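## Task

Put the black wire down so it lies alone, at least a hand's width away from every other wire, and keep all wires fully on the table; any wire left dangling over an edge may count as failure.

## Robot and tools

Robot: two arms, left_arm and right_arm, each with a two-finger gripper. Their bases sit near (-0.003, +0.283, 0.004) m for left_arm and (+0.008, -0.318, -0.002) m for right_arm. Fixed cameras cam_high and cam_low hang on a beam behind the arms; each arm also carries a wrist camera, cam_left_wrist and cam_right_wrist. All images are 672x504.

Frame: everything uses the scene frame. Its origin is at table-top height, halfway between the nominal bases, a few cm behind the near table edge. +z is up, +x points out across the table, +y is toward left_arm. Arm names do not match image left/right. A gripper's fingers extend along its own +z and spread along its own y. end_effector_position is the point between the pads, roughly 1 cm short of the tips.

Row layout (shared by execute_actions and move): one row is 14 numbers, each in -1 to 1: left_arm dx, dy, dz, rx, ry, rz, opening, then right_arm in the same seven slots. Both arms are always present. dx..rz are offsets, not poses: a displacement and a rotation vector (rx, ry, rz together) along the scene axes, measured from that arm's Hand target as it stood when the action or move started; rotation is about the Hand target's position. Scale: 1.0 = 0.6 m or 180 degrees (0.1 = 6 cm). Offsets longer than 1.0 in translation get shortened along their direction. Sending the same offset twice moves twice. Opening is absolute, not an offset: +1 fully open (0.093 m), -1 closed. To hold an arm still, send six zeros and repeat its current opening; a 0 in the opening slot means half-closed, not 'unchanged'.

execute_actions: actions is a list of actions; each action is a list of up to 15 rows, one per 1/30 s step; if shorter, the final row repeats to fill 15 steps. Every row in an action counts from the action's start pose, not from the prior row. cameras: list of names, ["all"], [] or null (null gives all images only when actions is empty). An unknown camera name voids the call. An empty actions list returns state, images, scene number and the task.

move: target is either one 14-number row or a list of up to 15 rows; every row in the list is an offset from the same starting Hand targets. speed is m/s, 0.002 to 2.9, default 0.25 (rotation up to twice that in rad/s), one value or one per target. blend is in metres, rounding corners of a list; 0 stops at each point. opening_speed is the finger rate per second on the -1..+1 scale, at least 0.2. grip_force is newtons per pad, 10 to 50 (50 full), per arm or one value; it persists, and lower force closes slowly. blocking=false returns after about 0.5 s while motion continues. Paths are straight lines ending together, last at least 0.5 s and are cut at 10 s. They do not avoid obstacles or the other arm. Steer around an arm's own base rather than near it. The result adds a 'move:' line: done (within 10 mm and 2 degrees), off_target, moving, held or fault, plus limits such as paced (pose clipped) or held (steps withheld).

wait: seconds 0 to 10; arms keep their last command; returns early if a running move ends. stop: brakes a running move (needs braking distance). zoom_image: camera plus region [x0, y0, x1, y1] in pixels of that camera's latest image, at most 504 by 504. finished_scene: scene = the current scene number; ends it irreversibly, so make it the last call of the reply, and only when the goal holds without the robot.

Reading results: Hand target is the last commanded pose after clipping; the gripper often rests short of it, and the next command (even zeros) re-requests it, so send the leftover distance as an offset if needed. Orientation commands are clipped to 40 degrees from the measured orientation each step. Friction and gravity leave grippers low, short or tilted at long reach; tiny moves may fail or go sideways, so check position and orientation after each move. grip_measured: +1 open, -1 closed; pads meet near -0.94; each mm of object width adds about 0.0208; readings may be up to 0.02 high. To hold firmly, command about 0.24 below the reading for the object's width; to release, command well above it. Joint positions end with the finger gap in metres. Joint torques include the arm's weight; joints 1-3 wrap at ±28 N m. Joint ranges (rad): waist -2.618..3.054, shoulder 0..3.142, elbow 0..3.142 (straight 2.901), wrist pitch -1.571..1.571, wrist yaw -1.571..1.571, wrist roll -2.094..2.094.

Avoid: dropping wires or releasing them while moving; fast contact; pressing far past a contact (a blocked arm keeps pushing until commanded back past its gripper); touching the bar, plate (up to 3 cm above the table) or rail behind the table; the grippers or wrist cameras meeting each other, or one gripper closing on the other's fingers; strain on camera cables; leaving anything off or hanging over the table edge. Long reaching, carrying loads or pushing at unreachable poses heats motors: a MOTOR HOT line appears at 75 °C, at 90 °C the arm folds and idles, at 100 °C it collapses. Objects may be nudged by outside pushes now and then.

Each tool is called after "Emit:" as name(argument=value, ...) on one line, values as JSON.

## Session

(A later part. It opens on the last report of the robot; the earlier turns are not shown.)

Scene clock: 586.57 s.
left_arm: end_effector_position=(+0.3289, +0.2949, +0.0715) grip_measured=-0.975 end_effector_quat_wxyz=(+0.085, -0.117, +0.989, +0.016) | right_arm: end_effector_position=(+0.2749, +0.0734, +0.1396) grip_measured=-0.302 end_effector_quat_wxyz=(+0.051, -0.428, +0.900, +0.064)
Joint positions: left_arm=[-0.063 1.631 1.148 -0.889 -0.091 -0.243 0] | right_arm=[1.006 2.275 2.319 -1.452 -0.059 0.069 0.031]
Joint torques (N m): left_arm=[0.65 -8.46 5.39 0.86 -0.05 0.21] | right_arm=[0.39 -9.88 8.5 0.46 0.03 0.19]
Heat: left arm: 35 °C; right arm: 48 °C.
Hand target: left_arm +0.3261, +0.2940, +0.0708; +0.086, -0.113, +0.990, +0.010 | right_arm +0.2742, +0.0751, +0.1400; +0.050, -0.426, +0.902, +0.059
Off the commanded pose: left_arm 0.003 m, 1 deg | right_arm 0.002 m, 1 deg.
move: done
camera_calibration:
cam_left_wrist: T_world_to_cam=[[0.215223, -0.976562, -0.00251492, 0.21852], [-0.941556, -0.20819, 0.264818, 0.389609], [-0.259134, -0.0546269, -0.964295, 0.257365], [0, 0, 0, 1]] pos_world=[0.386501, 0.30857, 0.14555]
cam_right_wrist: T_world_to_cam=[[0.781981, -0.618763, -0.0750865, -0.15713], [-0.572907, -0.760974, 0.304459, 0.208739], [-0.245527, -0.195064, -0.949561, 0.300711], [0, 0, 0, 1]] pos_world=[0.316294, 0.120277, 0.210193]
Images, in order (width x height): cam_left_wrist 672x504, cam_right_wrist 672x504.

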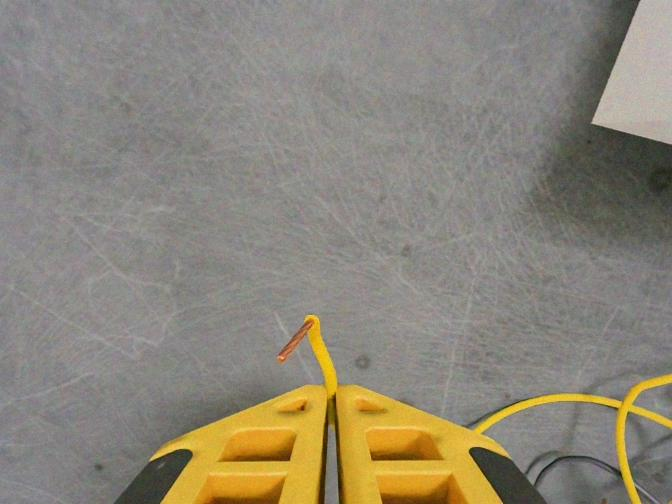

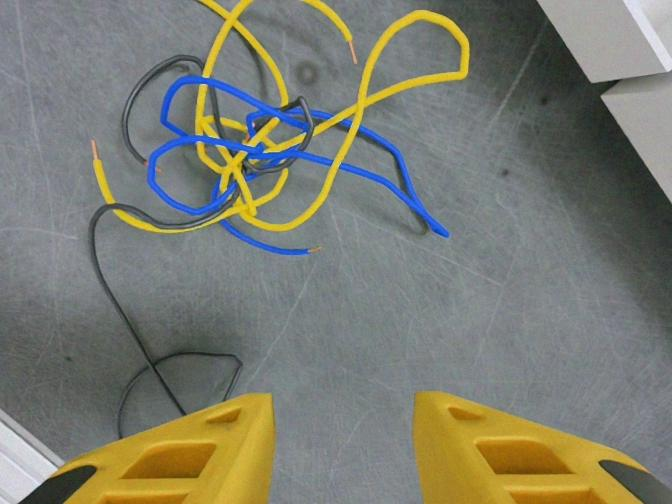

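Emit:
zoom_image(camera="cam_right_wrist", region=[80, 40, 360, 260])

Scaled by 1.800.

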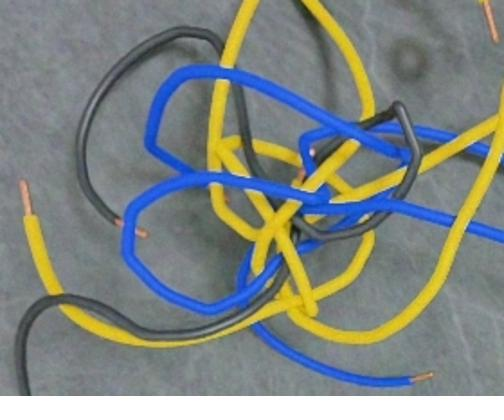

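Emit:
zoom_image(camera="cam_right_wrist", region=[190, 80, 330, 220])

Scaled by 3.600.

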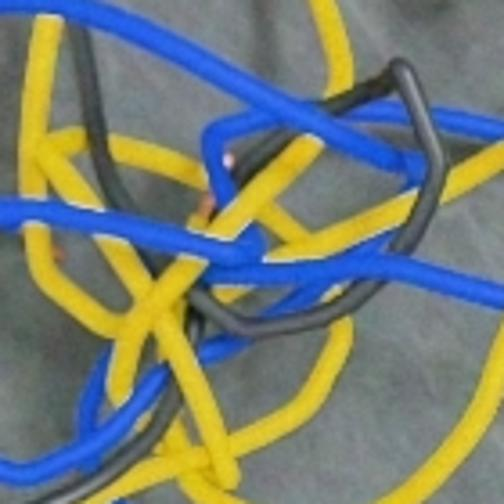

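Emit:
move(target=[[-0.01,-0.02,-0.075,0,0,0,-1, 0,0,0,0,0,0,-0.3],[-0.01,-0.02,-0.075,0,0,0,-0.3, 0,0,0,0,0,0,-0.3],[-0.01,-0.02,0.1,0,0,0,-0.3, 0,0,0,0,0,0,-0.3]], speed=0.2, opening_speed=1.0, cameras=["cam_left_wrist"])

Scene clock: 603.93 s.
left_arm: end_effector_position=(+0.3174, +0.2863, +0.1194) grip_measured=-0.302 end_effector_quat_wxyz=(+0.073, -0.113, +0.991, +0.015) | right_arm: end_effector_position=(+0.2748, +0.0734, +0.1396) grip_measured=-0.302 end_effector_quat_wxyz=(+0.051, -0.428, +0.900, +0.064)
Joint positions: left_arm=[-0.097 1.578 1.288 -1.108 -0.09 -0.269 0.031] | right_arm=[1.006 2.275 2.319 -1.452 -0.059 0.069 0.031]
Joint torques (N m): left_arm=[-0.92 -8.54 8.77 0.6 -0.16 0.01] | right_arm=[0.43 -9.92 8.5 0.46 0.02 0.18]
Heat: left arm: 36 °C; right arm: 49 °C.
Hand target: left_arm +0.3201, +0.2820, +0.1308; +0.086, -0.113, +0.990, +0.010 | right_arm +0.2742, +0.0751, +0.1400; +0.050, -0.426, +0.902, +0.059
Off the commanded pose: left_arm 0.012 m, 2 deg | right_arm 0.002 m, 1 deg.
move: off_target (left_arm)
camera_calibration:
cam_left_wrist: T_world_to_cam=[[0.207059, -0.978323, -0.00328075, 0.215866], [-0.936324, -0.19914, 0.289207, 0.357125], [-0.283591, -0.056811, -0.957261, 0.307694], [0, 0, 0, 1]] pos_world=[0.376947, 0.299784, 0.191968]
Images, in order (width x height): cam_left_wrist 672x504.

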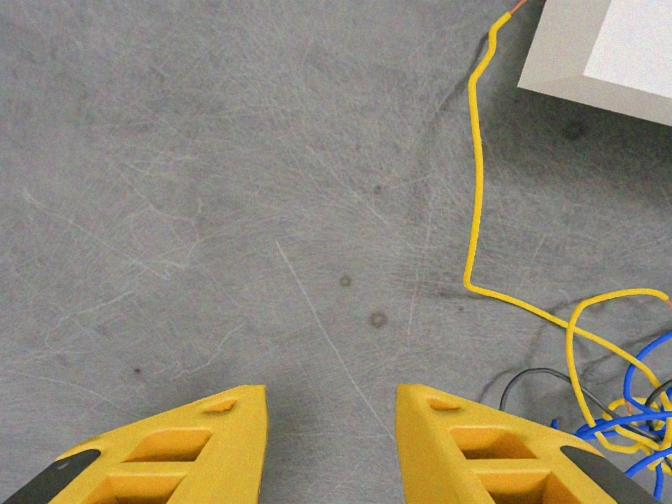

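Emit:
move(target=[-0.175,-0.14,-0.015,-0.0313,-0.1407,-0.2791,-0.2, 0,0,0,0,0,0,-0.3], speed=0.3, cameras=["cam_left_wrist", "cam_right_wrist"])

Scene clock: 606.73 s.
left_arm: end_effector_position=(+0.2181, +0.2019, +0.1246) grip_measured=-0.202 end_effector_quat_wxyz=(+0.283, +0.299, +0.907, -0.092) | right_arm: end_effector_position=(+0.2748, +0.0734, +0.1396) grip_measured=-0.302 end_effector_quat_wxyz=(+0.051, -0.428, +0.900, +0.064)
Joint positions: left_arm=[-0.293 0.849 0.66 -0.793 0.177 0.35 0.036] | right_arm=[1.006 2.275 2.319 -1.452 -0.059 0.069 0.031]
Joint torques (N m): left_arm=[-0.65 -1.74 6.04 1.6 0.17 0.22] | right_arm=[0.38 -9.98 8.53 0.45 0.01 0.19]
Heat: left arm: 36 °C; right arm: 49 °C.
Hand target: left_arm +0.2151, +0.1980, +0.1219; +0.284, +0.311, +0.902, -0.098 | right_arm +0.2742, +0.0751, +0.1400; +0.050, -0.426, +0.902, +0.059
Off the commanded pose: left_arm 0.006 m, 2 deg | right_arm 0.002 m, 1 deg.
move: done
camera_calibration:
cam_left_wrist: T_world_to_cam=[[-0.611025, -0.791606, -0.00280684, 0.294556], [-0.780834, 0.603285, -0.162313, 0.106224], [0.130181, -0.0969857, -0.986735, 0.201221], [0, 0, 0, 1]] pos_world=[0.236729, 0.188605, 0.21662]
cam_right_wrist: T_world_to_cam=[[0.781933, -0.618829, -0.0750392, -0.157046], [-0.572887, -0.760845, 0.304821, 0.208615], [-0.245725, -0.195361, -0.949449, 0.300666], [0, 0, 0, 1]] pos_world=[0.316194, 0.120277, 0.210092]
Images, in order (width x height): cam_left_wrist 672x504, cam_right_wrist 672x504.

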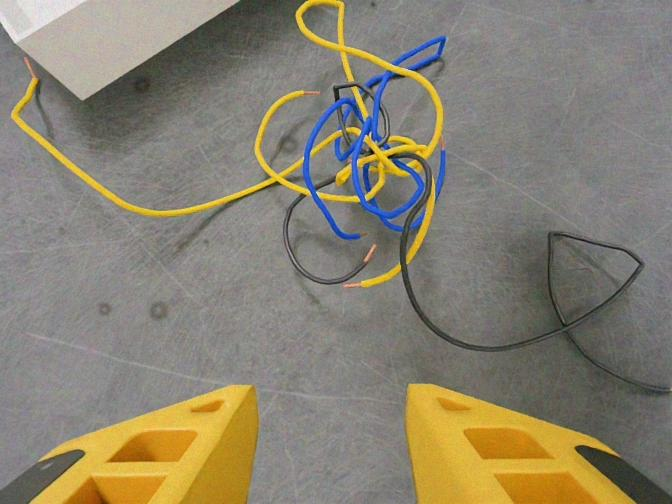

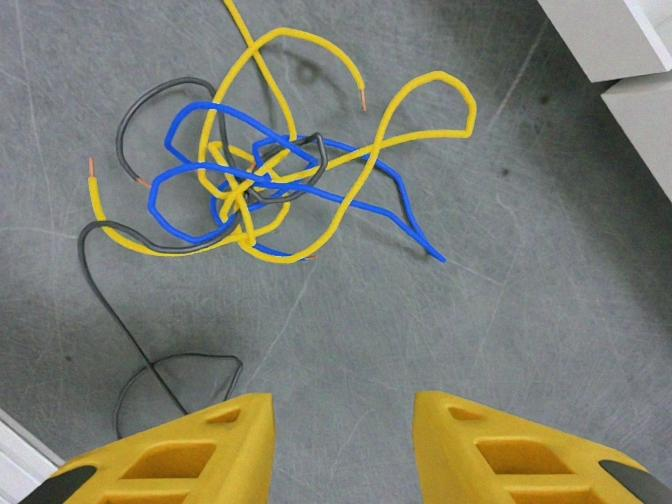

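Emit:
zoom_image(camera="cam_left_wrist", region=[280, 60, 470, 300])

Emit:
zoom_image(camera="cam_right_wrist", region=[130, 90, 350, 260])

Scaled by 2.100.

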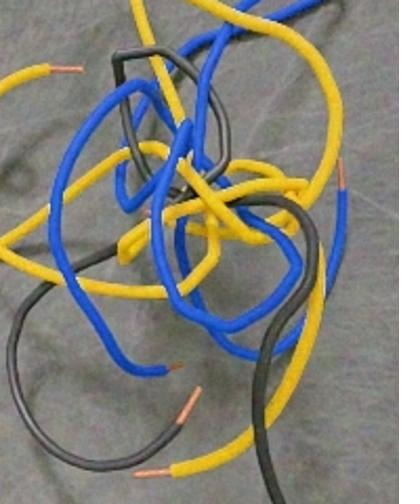

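Scaled by 2.291.

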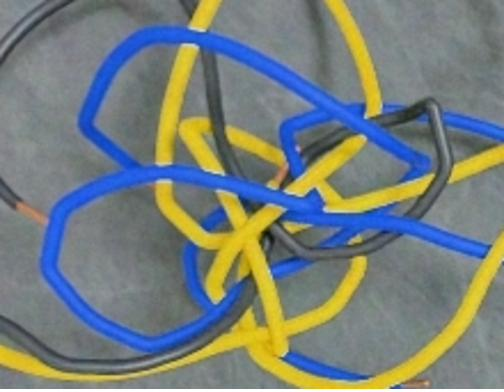

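Emit:
move(target=[-0.08,0.1,0.04,0,0,0,-0.2, -0.022,0.058,-0.1,0,0,-0.333,-0.6], speed=0.25, cameras=["cam_right_wrist", "cam_left_wrist"])

Scene clock: 615.63 s.
left_arm: end_effector_position=(+0.1649, +0.2582, +0.1346) grip_measured=-0.202 end_effector_quat_wxyz=(+0.270, +0.304, +0.908, -0.101) | right_arm: end_effector_position=(+0.2610, +0.1065, +0.0807) grip_measured=-0.598 end_effector_quat_wxyz=(+0.070, +0.078, +0.994, +0.028)
Joint positions: left_arm=[0.228 0.685 0.697 -1.178 0.444 0.843 0.036] | right_arm=[1.125 2.401 2.304 -1.355 0.109 1.222 0.016]
Joint torques (N m): left_arm=[1.06 0.34 9.63 1 0.39 0.25] | right_arm=[0.43 -10.47 8.55 0.38 0.19 0.19]
Heat: left arm: 34 °C; right arm: 49 °C.
Hand target: left_arm +0.1671, +0.2580, +0.1458; +0.284, +0.311, +0.902, -0.098 | right_arm +0.2610, +0.1099, +0.0799; +0.073, +0.082, +0.994, +0.026
Off the commanded pose: left_arm 0.011 m, 2 deg | right_arm 0.003 m, 1 deg.
move: off_target (left_arm)
camera_calibration:
cam_left_wrist: T_world_to_cam=[[-0.624454, -0.780823, 0.0193135, 0.303105], [-0.774589, 0.615913, -0.143748, 0.0255209], [0.100347, -0.104724, -0.989426, 0.230746], [0, 0, 0, 1]] pos_world=[0.185889, 0.245118, 0.226121]
cam_right_wrist: T_world_to_cam=[[-0.143932, -0.987094, -0.0702025, 0.150237], [-0.94168, 0.114813, 0.316317, 0.246009], [-0.304174, 0.111636, -0.946053, 0.230157], [0, 0, 0, 1]] pos_world=[0.323293, 0.0943589, 0.150471]
Images, in order (width x height): cam_left_wrist 672x504, cam_right_wrist 672x504.

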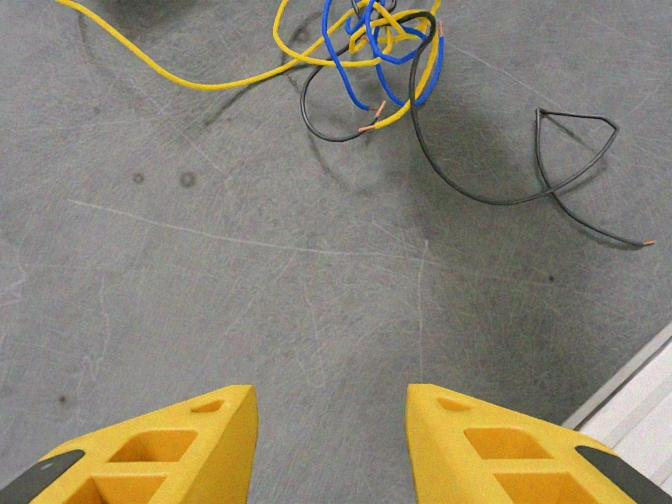

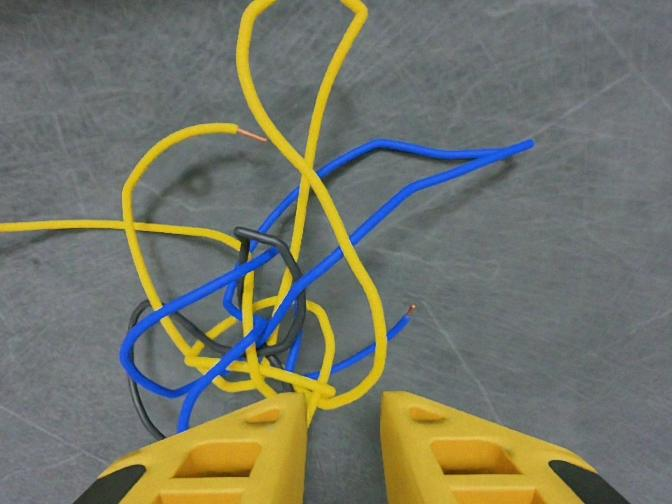

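Emit:
zoom_image(camera="cam_right_wrist", region=[170, 200, 350, 400])

Scaled by 2.520.

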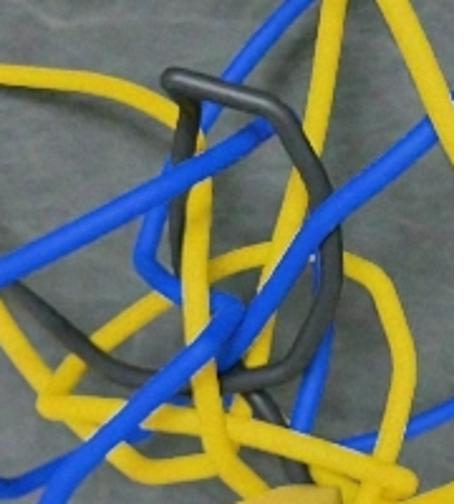

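Emit:
move(target=[0,0,0,0,0,0,-0.2, -0.0167,0.0335,-0.07,0,0,0,-0.65], speed=0.15, cameras=["cam_right_wrist"])

Emit:
zoom_image(camera="cam_right_wrist", region=[220, 220, 440, 440])

Scene clock: 617.87 s.
left_arm: end_effector_position=(+0.1648, +0.2581, +0.1346) grip_measured=-0.202 end_effector_quat_wxyz=(+0.270, +0.305, +0.908, -0.101) | right_arm: end_effector_position=(+0.2512, +0.1299, +0.0470) grip_measured=-0.648 end_effector_quat_wxyz=(+0.072, +0.077, +0.994, +0.032)
Joint positions: left_arm=[0.228 0.685 0.697 -1.178 0.444 0.844 0.036] | right_arm=[1.165 2.476 2.304 -1.275 0.114 1.26 0.014]
Joint torques (N m): left_arm=[1.03 0.43 9.55 0.99 0.42 0.32] | right_arm=[0.09 -11.29 5.38 0.66 0.19 0.21]
Heat: left arm: 34 °C; right arm: 49 °C.
Hand target: left_arm +0.1671, +0.2580, +0.1458; +0.284, +0.311, +0.902, -0.098 | right_arm +0.2508, +0.1301, +0.0381; +0.073, +0.082, +0.994, +0.026
Off the commanded pose: left_arm 0.011 m, 2 deg | right_arm 0.009 m, 1 deg.
move: off_target (left_arm)
camera_calibration:
cam_right_wrist: T_world_to_cam=[[-0.140799, -0.986948, -0.0781564, 0.169164], [-0.943502, 0.109844, 0.312632, 0.246016], [-0.299967, 0.117759, -0.946653, 0.190859], [0, 0, 0, 1]] pos_world=[0.313186, 0.117457, 0.116986]
Images, in order (width x height): cam_right_wrist 672x504.

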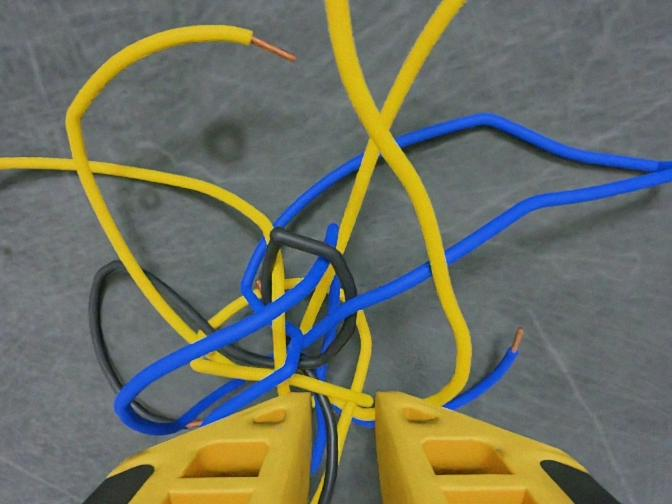

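Scaled by 2.291.

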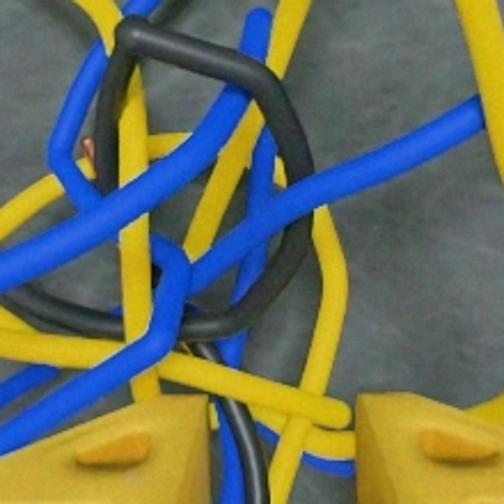

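Emit:
move(target=[0.258,-0.075,-0.075,-0.0173,0.1525,0.4865,-0.4, 0,-0.117,0.15,0,0,0,-0.5], speed=0.3, cameras=["cam_left_wrist"])

Scene clock: 621.07 s.
left_arm: end_effector_position=(+0.1916, +0.2401, +0.1263) grip_measured=-0.398 end_effector_quat_wxyz=(+0.235, +0.189, +0.948, -0.098) | right_arm: end_effector_position=(+0.2496, +0.1139, +0.0529) grip_measured=-0.502 end_effector_quat_wxyz=(+0.069, +0.082, +0.994, +0.021)
Joint positions: left_arm=[-0.1 0.78 0.697 -1.005 0.221 0.297 0.026] | right_arm=[1.154 2.416 2.221 -1.273 0.115 1.26 0.021]
Joint torques (N m): left_arm=[0.66 -0.79 7.31 1.23 0.09 0.17] | right_arm=[-0.72 -14.49 4.92 0.4 0.16 0]
Heat: left arm: 34 °C; right arm: 50 °C.
Hand target: left_arm +0.1909, +0.2406, +0.1271; +0.238, +0.190, +0.948, -0.098 (not the last commanded pose) | right_arm +0.2509, +0.1096, +0.0639; +0.073, +0.082, +0.994, +0.026 (not the last commanded pose)
Off the commanded pose: left_arm 0.136 m, 76 deg | right_arm 0.093 m, 1 deg.
move: held (left_arm; a check stopped the path), off_target (right_arm; braked when a check withheld steps of left_arm); limits=held
pose unreachable (left arm): on one or more control steps of this call, first in action 0 (counted from 0), this arm could not follow its commanded pose, so it was not sent that pose on those steps. It may still have moved: this result reports where it is.
cause: moving toward the commanded pose would bring a part of the arm too close to another arm (this arm's wrist camera and the right arm's wrist (the part past joint 4), 4 mm apart when this arm was first held).
camera_calibration:
cam_left_wrist: T_world_to_cam=[[-0.423835, -0.900336, 0.0987876, 0.286043], [-0.905513, 0.418763, -0.0684347, 0.119054], [0.0202456, -0.118458, -0.992753, 0.23695], [0, 0, 0, 1]] pos_world=[0.224243, 0.235748, 0.215123]
Images, in order (width x height): cam_left_wrist 672x504.

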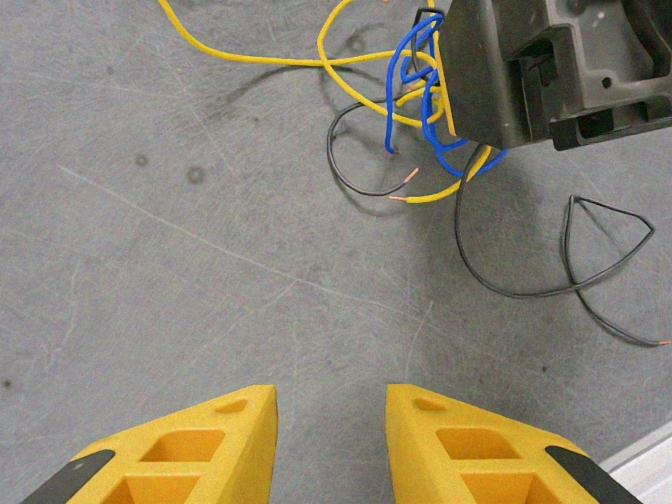

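Emit:
move(target=[[0,0,0,0,0,0,-0.4, -0.017,-0.183,0.143,0,0,0,-0.5],[0.218,-0.046,-0.044,0.0045,0.1197,0.4078,-0.4, -0.017,-0.183,0.143,0,0,0,-0.5]], speed=0.3, blend=0.03, cameras=["cam_left_wrist"])

Scene clock: 625.07 s.
left_arm: end_effector_position=(+0.3168, +0.2141, +0.0978) grip_measured=-0.398 end_effector_quat_wxyz=(+0.073, -0.425, +0.901, +0.033) | right_arm: end_effector_position=(+0.2470, +0.0047, +0.1524) grip_measured=-0.502 end_effector_quat_wxyz=(+0.083, +0.089, +0.992, +0.035)
Joint positions: left_arm=[-0.371 1.696 1.319 -1.111 -0.195 -1.2 0.026] | right_arm=[1.037 1.932 1.838 -1.324 0.114 1.153 0.021]
Joint torques (N m): left_arm=[-0.42 -6.49 8.99 0.36 -0.41 0.01] | right_arm=[0.02 -9.29 5.04 0.39 0.01 -0.03]
Heat: left arm: 34 °C; right arm: 50 °C.
Hand target: left_arm +0.3217, +0.2130, +0.1007; +0.078, -0.430, +0.899, +0.038 | right_arm +0.2406, -0.0002, +0.1497; +0.073, +0.082, +0.994, +0.026
Off the commanded pose: left_arm 0.006 m, 1 deg | right_arm 0.008 m, 2 deg.
move: done
camera_calibration:
cam_left_wrist: T_world_to_cam=[[0.758885, -0.651127, 0.0112894, -0.100988], [-0.62813, -0.727287, 0.276598, 0.365143], [-0.17189, -0.216997, -0.960919, 0.281919], [0, 0, 0, 1]] pos_world=[0.354455, 0.260983, 0.171044]
Images, in order (width x height): cam_left_wrist 672x504.

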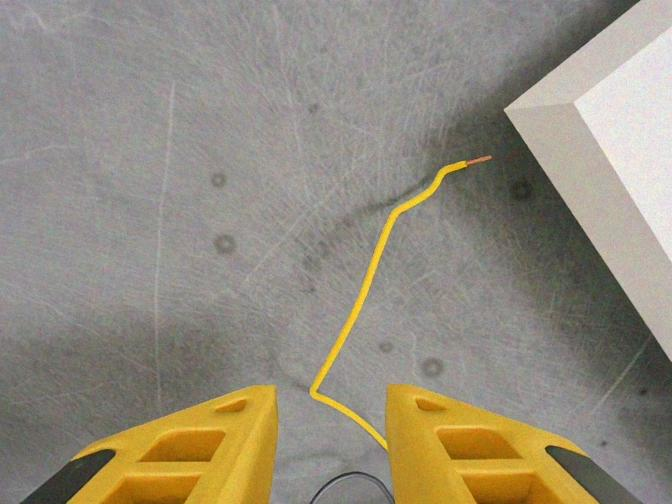

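Emit:
move(target=[[0.021,0.001,-0.08,0,0,0,-0.4, 0,0,0,0,0,0,-0.5]], speed=0.2, cameras=["cam_left_wrist"])

Scene clock: 626.57 s.
left_arm: end_effector_position=(+0.3361, +0.2099, +0.0590) grip_measured=-0.398 end_effector_quat_wxyz=(+0.080, -0.432, +0.898, +0.027) | right_arm: end_effector_position=(+0.2470, +0.0047, +0.1524) grip_measured=-0.502 end_effector_quat_wxyz=(+0.083, +0.089, +0.992, +0.035)
Joint positions: left_arm=[-0.36 1.786 1.268 -0.952 -0.195 -1.201 0.026] | right_arm=[1.037 1.932 1.838 -1.324 0.114 1.153 0.021]
Joint torques (N m): left_arm=[0.68 -7.65 5.48 0.59 -0.41 0.13] | right_arm=[0.08 -9.28 5.03 0.4 0.02 -0.03]
Heat: left arm: 34 °C; right arm: 50 °C.
Hand target: left_arm +0.3343, +0.2137, +0.0527; +0.078, -0.430, +0.899, +0.038 | right_arm +0.2406, -0.0002, +0.1497; +0.073, +0.082, +0.994, +0.026
Off the commanded pose: left_arm 0.008 m, 1 deg | right_arm 0.008 m, 2 deg.
move: done
camera_calibration:
cam_left_wrist: T_world_to_cam=[[0.766995, -0.641009, 0.028744, -0.123754], [-0.623528, -0.734009, 0.269155, 0.385194], [-0.151432, -0.224363, -0.962668, 0.241869], [0, 0, 0, 1]] pos_world=[0.371724, 0.257675, 0.13272]
Images, in order (width x height): cam_left_wrist 672x504.

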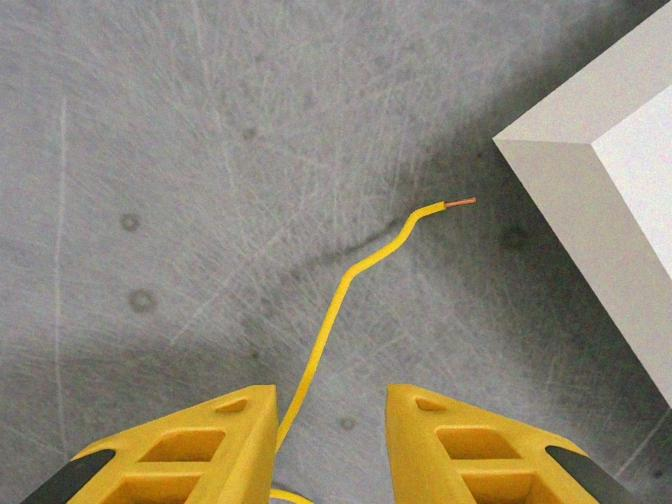

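Emit:
move(target=[[-0.006,0.005,-0.022,0,0,0,-0.4, 0,0,0,0,0,0,-0.5],[-0.006,0.005,-0.022,0,0,0,-1, 0,0,0,0,0,0,-0.5]], speed=0.15, cameras=["cam_left_wrist"])

Scene clock: 628.47 s.
left_arm: end_effector_position=(+0.3339, +0.2125, +0.0470) grip_measured=-0.975 end_effector_quat_wxyz=(+0.082, -0.432, +0.898, +0.026) | right_arm: end_effector_position=(+0.2470, +0.0047, +0.1524) grip_measured=-0.502 end_effector_quat_wxyz=(+0.083, +0.089, +0.992, +0.035)
Joint positions: left_arm=[-0.353 1.786 1.218 -0.895 -0.195 -1.195 0] | right_arm=[1.037 1.932 1.838 -1.324 0.114 1.153 0.021]
Joint torques (N m): left_arm=[0.58 -7.49 5.14 0.67 -0.38 0.17] | right_arm=[0.02 -9.25 5.01 0.4 0.01 -0.02]
Heat: left arm: 34 °C; right arm: 49 °C.
Hand target: left_arm +0.3307, +0.2167, +0.0395; +0.078, -0.430, +0.899, +0.038 | right_arm +0.2406, -0.0002, +0.1497; +0.073, +0.082, +0.994, +0.026
Off the commanded pose: left_arm 0.009 m, 1 deg | right_arm 0.008 m, 2 deg.
move: done
camera_calibration:
cam_left_wrist: T_world_to_cam=[[0.767562, -0.640125, 0.0330037, -0.120711], [-0.624, -0.734472, 0.266785, 0.389398], [-0.146535, -0.225368, -0.963191, 0.22915], [0, 0, 0, 1]] pos_world=[0.369217, 0.260375, 0.120814]
Images, in order (width x height): cam_left_wrist 672x504.

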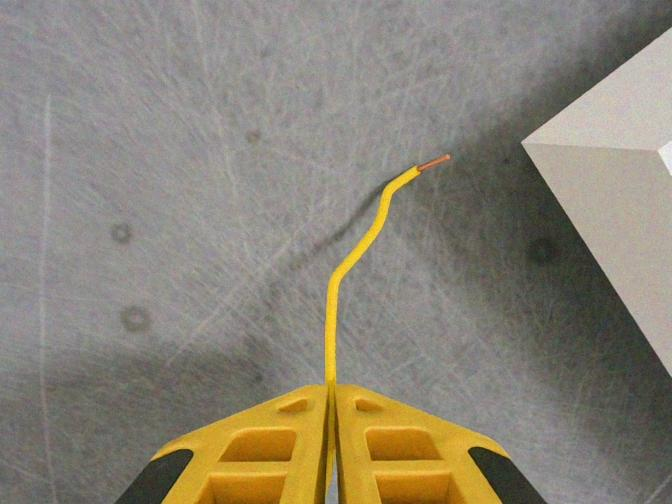

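Emit:
move(target=[[-0.05,-0.05,0.3,0,0,0,-1, 0,-0.05,0,0,0,0,-0.5]], speed=0.2, cameras=["cam_left_wrist", "cam_right_wrist"])

Scene clock: 630.57 s.
left_arm: end_effector_position=(+0.3026, +0.1873, +0.2090) grip_measured=-0.975 end_effector_quat_wxyz=(+0.078, -0.425, +0.901, +0.029) | right_arm: end_effector_position=(+0.2420, -0.0285, +0.1451) grip_measured=-0.502 end_effector_quat_wxyz=(+0.072, +0.085, +0.994, +0.015)
Joint positions: left_arm=[-0.489 1.705 1.767 -1.561 -0.206 -1.318 0] | right_arm=[0.996 1.849 1.702 -1.313 0.109 1.106 0.021]
Joint torques (N m): left_arm=[-1.03 -9.4 7.75 0.3 -0.42 0] | right_arm=[-0.64 -10.15 4.85 0.62 -0.02 -0.01]
Heat: left arm: 34 °C; right arm: 49 °C.
Hand target: left_arm +0.3007, +0.1867, +0.2196; +0.078, -0.430, +0.899, +0.038 | right_arm +0.2407, -0.0302, +0.1498; +0.073, +0.082, +0.994, +0.026
Off the commanded pose: left_arm 0.011 m, 1 deg | right_arm 0.005 m, 1 deg.
joint sent to its limit (left arm) — joint 4 (wrist pitch), lower limit. The joint targets still meet the commanded pose.
move: off_target (left_arm)
camera_calibration:
cam_left_wrist: T_world_to_cam=[[0.758115, -0.651698, 0.0234565, -0.111198], [-0.63244, -0.72599, 0.270109, 0.308359], [-0.159001, -0.219609, -0.962544, 0.377447], [0, 0, 0, 1]] pos_world=[0.339334, 0.234289, 0.282627]
cam_right_wrist: T_world_to_cam=[[-0.158032, -0.986365, -0.0459379, 0.0187305], [-0.940219, 0.136099, 0.312196, 0.224046], [-0.301687, 0.0925286, -0.948906, 0.299639], [0, 0, 0, 1]] pos_world=[0.304009, -0.0397425, 0.215244]
Images, in order (width x height): cam_left_wrist 672x504, cam_right_wrist 672x504.

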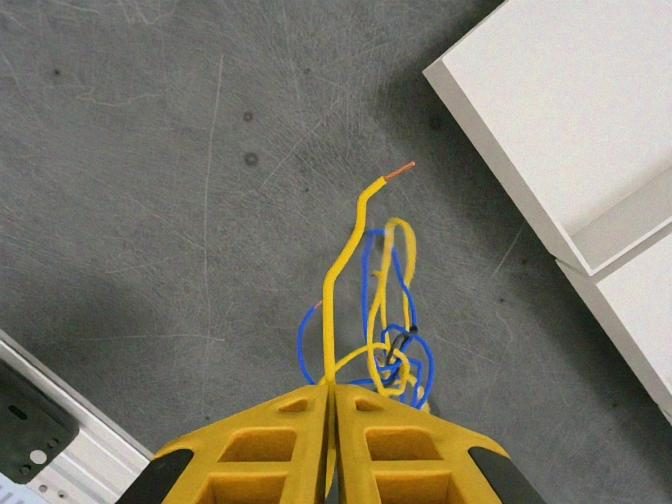

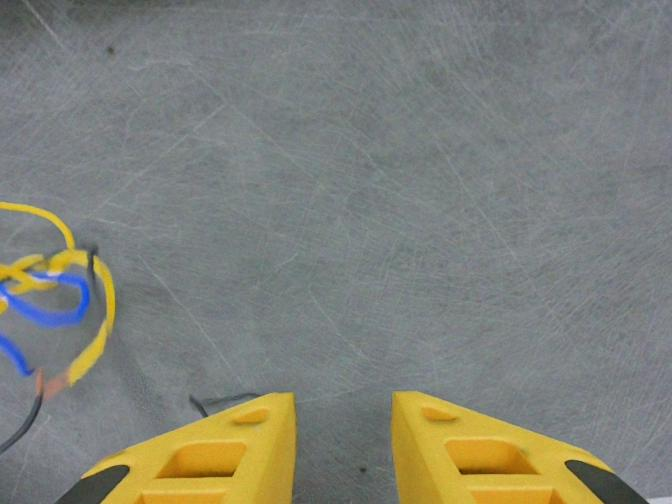

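Emit:
move(target=[[0,0,0,0,0,0,-1, 0.017,0.03,-0.02,0.1508,-0.3612,0.326,-0.4]], speed=0.35, cameras=["cam_left_wrist", "cam_right_wrist"])

Scene clock: 634.57 s.
left_arm: end_effector_position=(+0.3024, +0.1874, +0.2090) grip_measured=-0.975 end_effector_quat_wxyz=(+0.078, -0.425, +0.901, +0.029) | right_arm: end_effector_position=(+0.2526, -0.0095, +0.1461) grip_measured=-0.401 end_effector_quat_wxyz=(+0.533, -0.391, +0.685, +0.307)
Joint positions: left_arm=[-0.489 1.705 1.767 -1.562 -0.206 -1.318 0] | right_arm=[0.857 1.367 0.427 0.698 -0.231 -0.056 0.026]
Joint torques (N m): left_arm=[-0.88 -9.18 7.72 0.35 -0.42 -0.04] | right_arm=[-0.75 -3.56 5.04 2.39 -0.19 0]
Heat: left arm: 35 °C; right arm: 48 °C.
Hand target: left_arm +0.3008, +0.1867, +0.2196; +0.078, -0.430, +0.899, +0.038 | right_arm +0.2509, -0.0122, +0.1378; +0.527, -0.397, +0.687, +0.304
Off the commanded pose: left_arm 0.011 m, 1 deg | right_arm 0.009 m, 1 deg.
joint sent to its limit (left arm) — joint 4 (wrist pitch), lower limit. The joint targets still meet the commanded pose.
move: off_target (left_arm)
camera_calibration:
cam_left_wrist: T_world_to_cam=[[0.758333, -0.651482, 0.0223916, -0.110807], [-0.631953, -0.726308, 0.270393, 0.308134], [-0.159893, -0.219199, -0.96249, 0.377629], [0, 0, 0, 1]] pos_world=[0.339135, 0.234388, 0.282628]
cam_right_wrist: T_world_to_cam=[[0.866262, -0.499584, 0.00243777, -0.221982], [-0.322384, -0.562718, -0.761195, 0.22524], [0.381653, 0.658608, -0.648519, 0.0909453], [0, 0, 0, 1]] pos_world=[0.230199, -0.0440494, 0.230973]
Images, in order (width x height): cam_left_wrist 672x504, cam_right_wrist 672x504.

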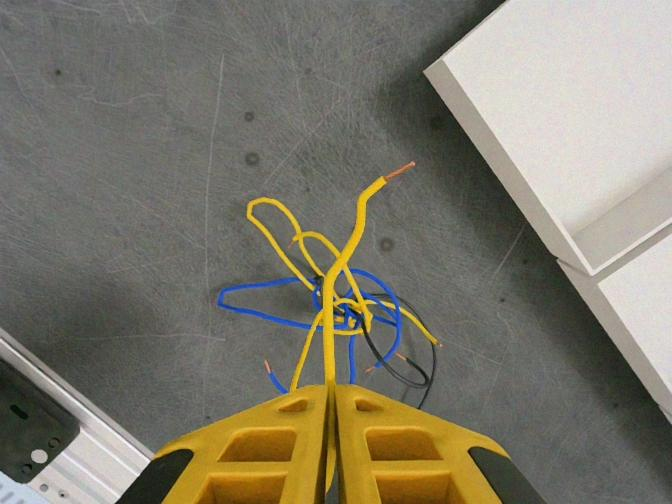

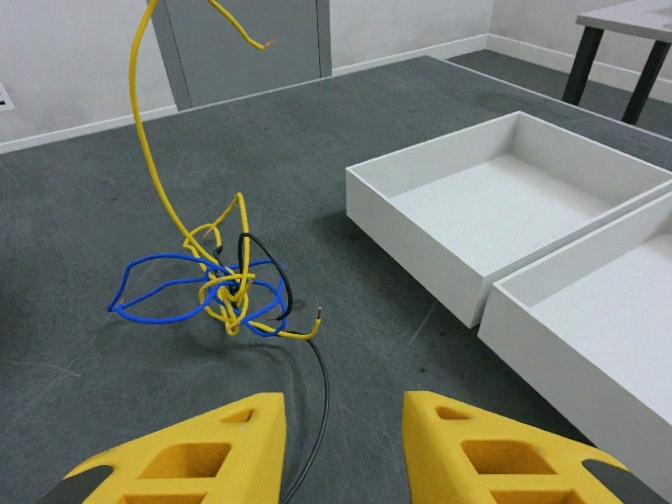

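Emit:
zoom_image(camera="cam_right_wrist", region=[100, 180, 340, 360])

Emit:
zoom_image(camera="cam_left_wrist", region=[200, 180, 460, 400])

Scaled by 2.100.

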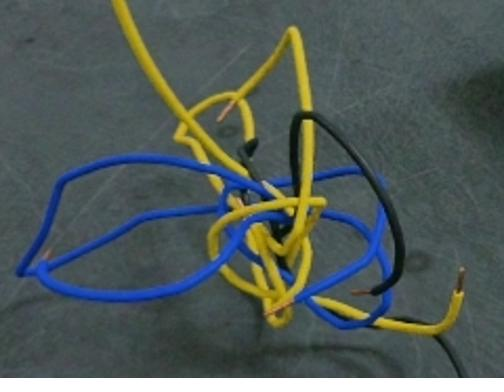

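Scaled by 1.938.

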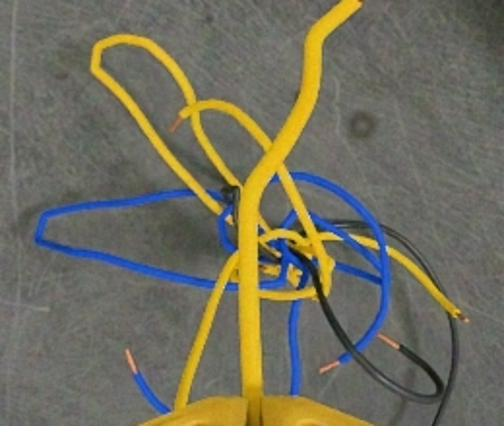

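Emit:
zoom_image(camera="cam_right_wrist", region=[180, 220, 300, 340])

Emit:
zoom_image(camera="cam_left_wrist", region=[300, 250, 420, 370])

Scaled by 4.200.

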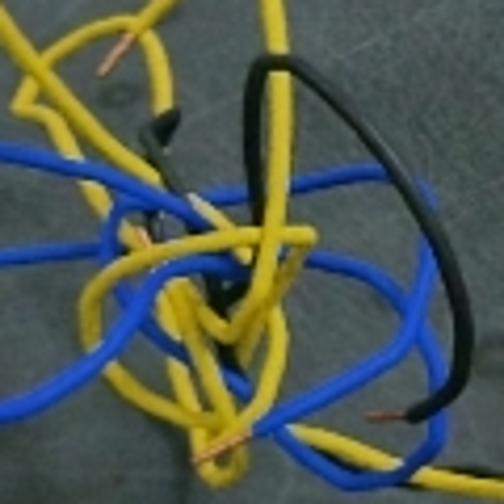

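Scaled by 4.200.

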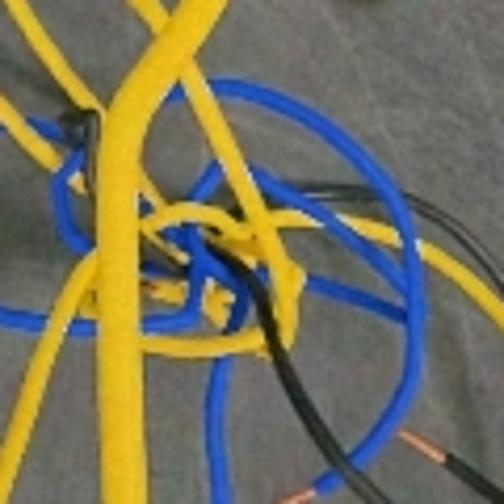

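Emit:
move(target=[[0,0,0,0,0,-0.5,-1, 0,-0.03,0,0,0,0,-0.4]], speed=0.5)

Emit:
move(target=[[0,0,0,0,0,-0.45,-1, 0,0,0,0,0,0,-0.4]], speed=0.5, cameras=["cam_left_wrist", "cam_right_wrist"])

Scene clock: 639.50 s.
left_arm: end_effector_position=(+0.3039, +0.1863, +0.2139) grip_measured=-0.975 end_effector_quat_wxyz=(+0.078, +0.327, +0.941, -0.023) | right_arm: end_effector_position=(+0.2545, -0.0258, +0.1423) grip_measured=-0.401 end_effector_quat_wxyz=(+0.532, -0.392, +0.685, +0.307)
Joint positions: left_arm=[-0.382 1.625 1.701 -1.47 -0.001 0.337 0] | right_arm=[0.799 1.333 0.386 0.699 -0.288 -0.072 0.026]
Joint torques (N m): left_arm=[0.59 -8.31 7.25 0.62 0.11 0.21] | right_arm=[-0.81 -5.2 4.92 2.11 -0.19 -0.03]
Heat: left arm: 35 °C; right arm: 47 °C.
Hand target: left_arm +0.3007, +0.1867, +0.2195; +0.082, +0.332, +0.939, -0.029 | right_arm +0.2508, -0.0302, +0.1378; +0.527, -0.397, +0.687, +0.304
Off the commanded pose: left_arm 0.006 m, 1 deg | right_arm 0.007 m, 1 deg.
move: done

Scene clock: 641.90 s.
left_arm: end_effector_position=(+0.2982, +0.1887, +0.2153) grip_measured=-0.975 end_effector_quat_wxyz=(+0.082, +0.856, +0.510, -0.030) | right_arm: end_effector_position=(+0.2545, -0.0258, +0.1423) grip_measured=-0.401 end_effector_quat_wxyz=(+0.532, -0.392, +0.685, +0.307)
Joint positions: left_arm=[-0.32 1.673 1.765 -1.561 0.111 1.791 0] | right_arm=[0.799 1.333 0.386 0.699 -0.288 -0.072 0.026]
Joint torques (N m): left_arm=[0.51 -6.13 8.79 0.29 0.16 0.27] | right_arm=[-0.88 -5.12 4.94 2.11 -0.19 -0.04]
Heat: left arm: 35 °C; right arm: 46 °C.
Hand target: left_arm +0.3007, +0.1867, +0.2196; +0.043, +0.862, +0.499, -0.075 | right_arm +0.2508, -0.0302, +0.1378; +0.527, -0.397, +0.687, +0.304
Off the commanded pose: left_arm 0.005 m, 7 deg | right_arm 0.007 m, 1 deg.
joint sent to its limit (left arm) — joint 4 (wrist pitch), lower limit. The joint targets are off in orientation, not in position.
move: off_target (left_arm)
camera_calibration:
cam_left_wrist: T_world_to_cam=[[-0.868742, 0.485038, -0.100131, 0.190203], [0.438139, 0.846929, 0.301239, -0.317915], [0.230916, 0.217828, -0.948277, 0.181231], [0, 0, 0, 1]] pos_world=[0.262679, 0.137518, 0.286671]
cam_right_wrist: T_world_to_cam=[[0.866655, -0.498899, 0.00298308, -0.231885], [-0.322135, -0.564138, -0.760249, 0.213486], [0.38097, 0.657912, -0.649625, 0.0987921], [0, 0, 0, 1]] pos_world=[0.232099, -0.0602484, 0.227172]
Images, in order (width x height): cam_left_wrist 672x504, cam_right_wrist 672x504.

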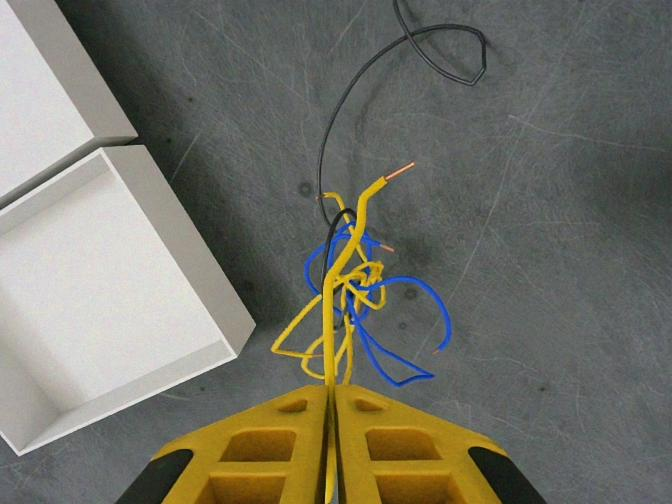

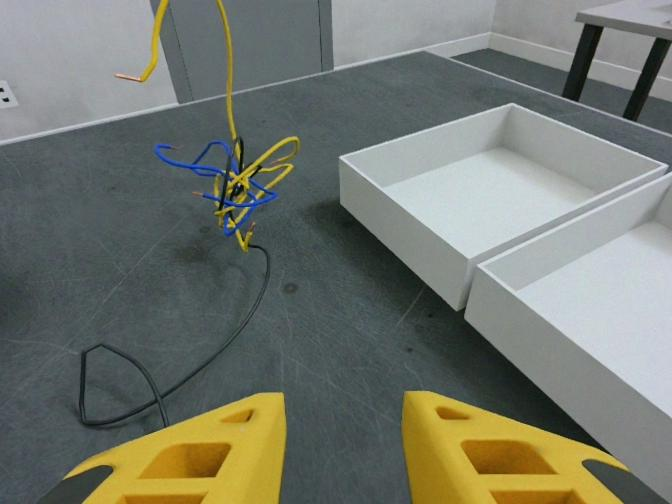

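Emit:
zoom_image(camera="cam_right_wrist", region=[140, 110, 310, 270])

Emit:
zoom_image(camera="cam_left_wrist", region=[250, 170, 460, 400])

Scaled by 2.965.

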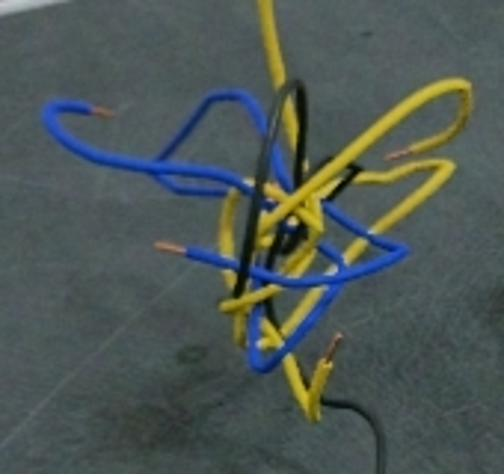

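Scaled by 2.191.

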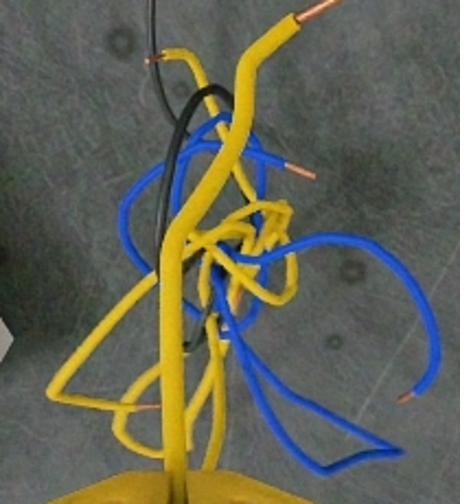

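Emit:
move(target=[[0,0,0,0,0,0,-1, -0.1,-0.15,0.1,0,0,0,-0.4],[0,-0.017,-0.142,0,0,0,-1, -0.1,-0.15,0.1,0,0,0,-0.4],[-0.017,-0.183,-0.242,0,0,0,-1, -0.1,-0.15,0.1,0,0,0,-0.4]], speed=0.2, blend=0.02, cameras=["cam_left_wrist", "cam_right_wrist"])

Scene clock: 646.20 s.
left_arm: end_effector_position=(+0.2951, +0.0801, +0.0813) grip_measured=-0.975 end_effector_quat_wxyz=(+0.049, +0.863, +0.499, -0.065) | right_arm: end_effector_position=(+0.1900, -0.1205, +0.1871) grip_measured=-0.401 end_effector_quat_wxyz=(+0.522, -0.393, +0.692, +0.306)
Joint positions: left_arm=[-0.602 1.887 1.476 -1.125 0.111 1.536 0] | right_arm=[0.567 0.519 0.329 -0.111 -0.512 -0.14 0.026]
Joint torques (N m): left_arm=[-0.57 -8.49 5.38 0.43 0.17 0] | right_arm=[-0.87 0.73 10.33 1.98 -0.24 -0.02]
Heat: left arm: 35 °C; right arm: 45 °C.
Hand target: left_arm +0.2905, +0.0769, +0.0743; +0.043, +0.862, +0.499, -0.075 | right_arm +0.1909, -0.1202, +0.1977; +0.527, -0.397, +0.687, +0.304
Off the commanded pose: left_arm 0.009 m, 1 deg | right_arm 0.011 m, 1 deg.
move: off_target (right_arm)
camera_calibration:
cam_left_wrist: T_world_to_cam=[[-0.857268, 0.51478, -0.00966043, 0.213711], [0.492624, 0.825537, 0.275336, -0.196433], [0.149713, 0.231278, -0.9613, 0.102482], [0, 0, 0, 1]] pos_world=[0.264632, 0.0284466, 0.154665]
cam_right_wrist: T_world_to_cam=[[0.866914, -0.498407, -0.00713761, -0.221413], [-0.337001, -0.575497, -0.74514, 0.171991], [0.367275, 0.648377, -0.66687, 0.219402], [0, 0, 0, 1]] pos_world=[0.169327, -0.153629, 0.27289]
Images, in order (width x height): cam_left_wrist 672x504, cam_right_wrist 672x504.

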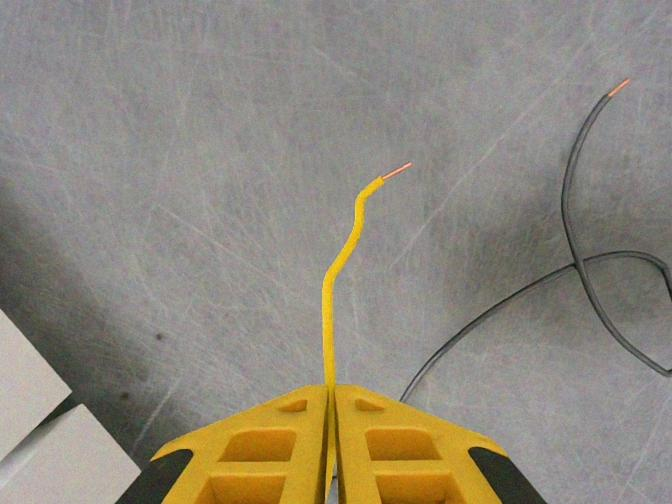

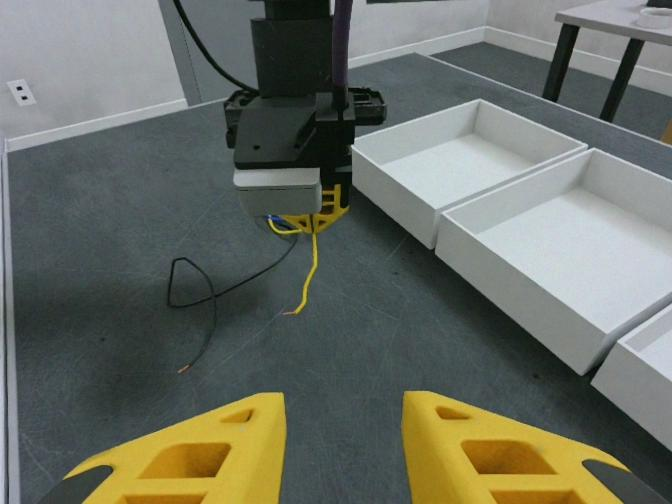

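Emit:
move(target=[[0,-0.01,-0.06,0,0,0,-1, 0,0,0,0,0,0,-0.4],[0,-0.01,-0.06,0,0,0,-0.5, 0,0,0,0,0,0,-0.4],[0,-0.01,0.15,0,0,0,-0.5, 0,0,0,0,0,0,-0.4],[-0.13,0.35,0.2,0,0,0.45,-0.5, 0,0,0,0,0,0,-0.4]], speed=0.25, opening_speed=1.5, blend=[0,0,0.03,0], cameras=["cam_left_wrist", "cam_right_wrist"])

Scene clock: 652.37 s.
left_arm: end_effector_position=(+0.2204, +0.2847, +0.1957) grip_measured=-0.502 end_effector_quat_wxyz=(+0.089, +0.340, +0.936, -0.029) | right_arm: end_effector_position=(+0.1900, -0.1205, +0.1871) grip_measured=-0.401 end_effector_quat_wxyz=(+0.522, -0.393, +0.692, +0.306)
Joint positions: left_arm=[-0.002 1.23 1.292 -1.454 0.087 0.737 0.021] | right_arm=[0.567 0.519 0.329 -0.111 -0.512 -0.14 0.026]
Joint torques (N m): left_arm=[0.83 -4.88 5.08 0.53 -0.03 0.04] | right_arm=[-0.83 0.69 10.37 1.98 -0.23 -0.04]
Heat: left arm: 36 °C; right arm: 43 °C.
Hand target: left_arm +0.2125, +0.2869, +0.1943; +0.082, +0.332, +0.939, -0.029 | right_arm +0.1909, -0.1202, +0.1977; +0.527, -0.397, +0.687, +0.304
Off the commanded pose: left_arm 0.008 m, 1 deg | right_arm 0.011 m, 1 deg.
move: off_target (right_arm); target 2's new opening was sent with left_arm's hand 0.012 m and 1 deg from that target
camera_calibration:
cam_left_wrist: T_world_to_cam=[[-0.656215, -0.754567, 0.00321936, 0.360003], [-0.729848, 0.63579, 0.251185, -0.0318938], [-0.191583, 0.162482, -0.967934, 0.272418], [0, 0, 0, 1]] pos_world=[0.265153, 0.247662, 0.270534]
cam_right_wrist: T_world_to_cam=[[0.866914, -0.498407, -0.00713761, -0.221413], [-0.337001, -0.575497, -0.74514, 0.171991], [0.367275, 0.648377, -0.66687, 0.219402], [0, 0, 0, 1]] pos_world=[0.169327, -0.153629, 0.27289]
Images, in order (width x height): cam_left_wrist 672x504, cam_right_wrist 672x504.

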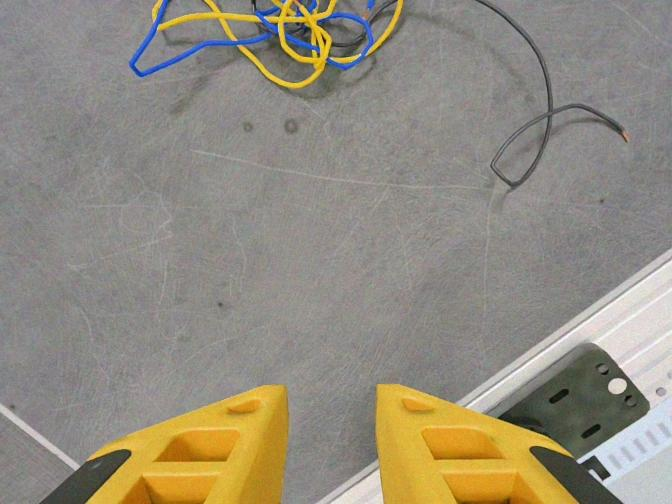

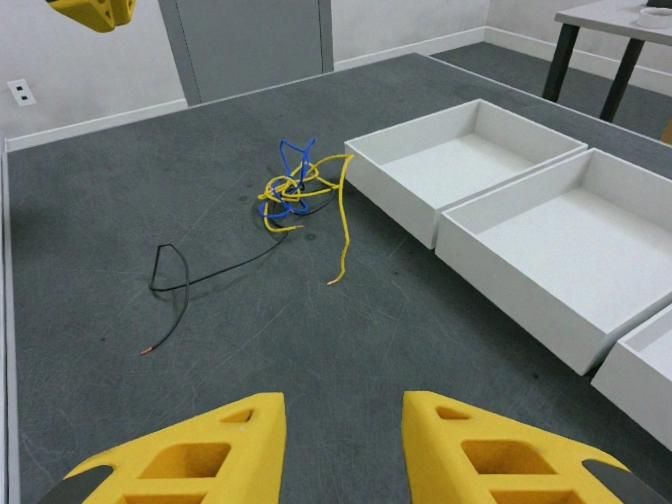

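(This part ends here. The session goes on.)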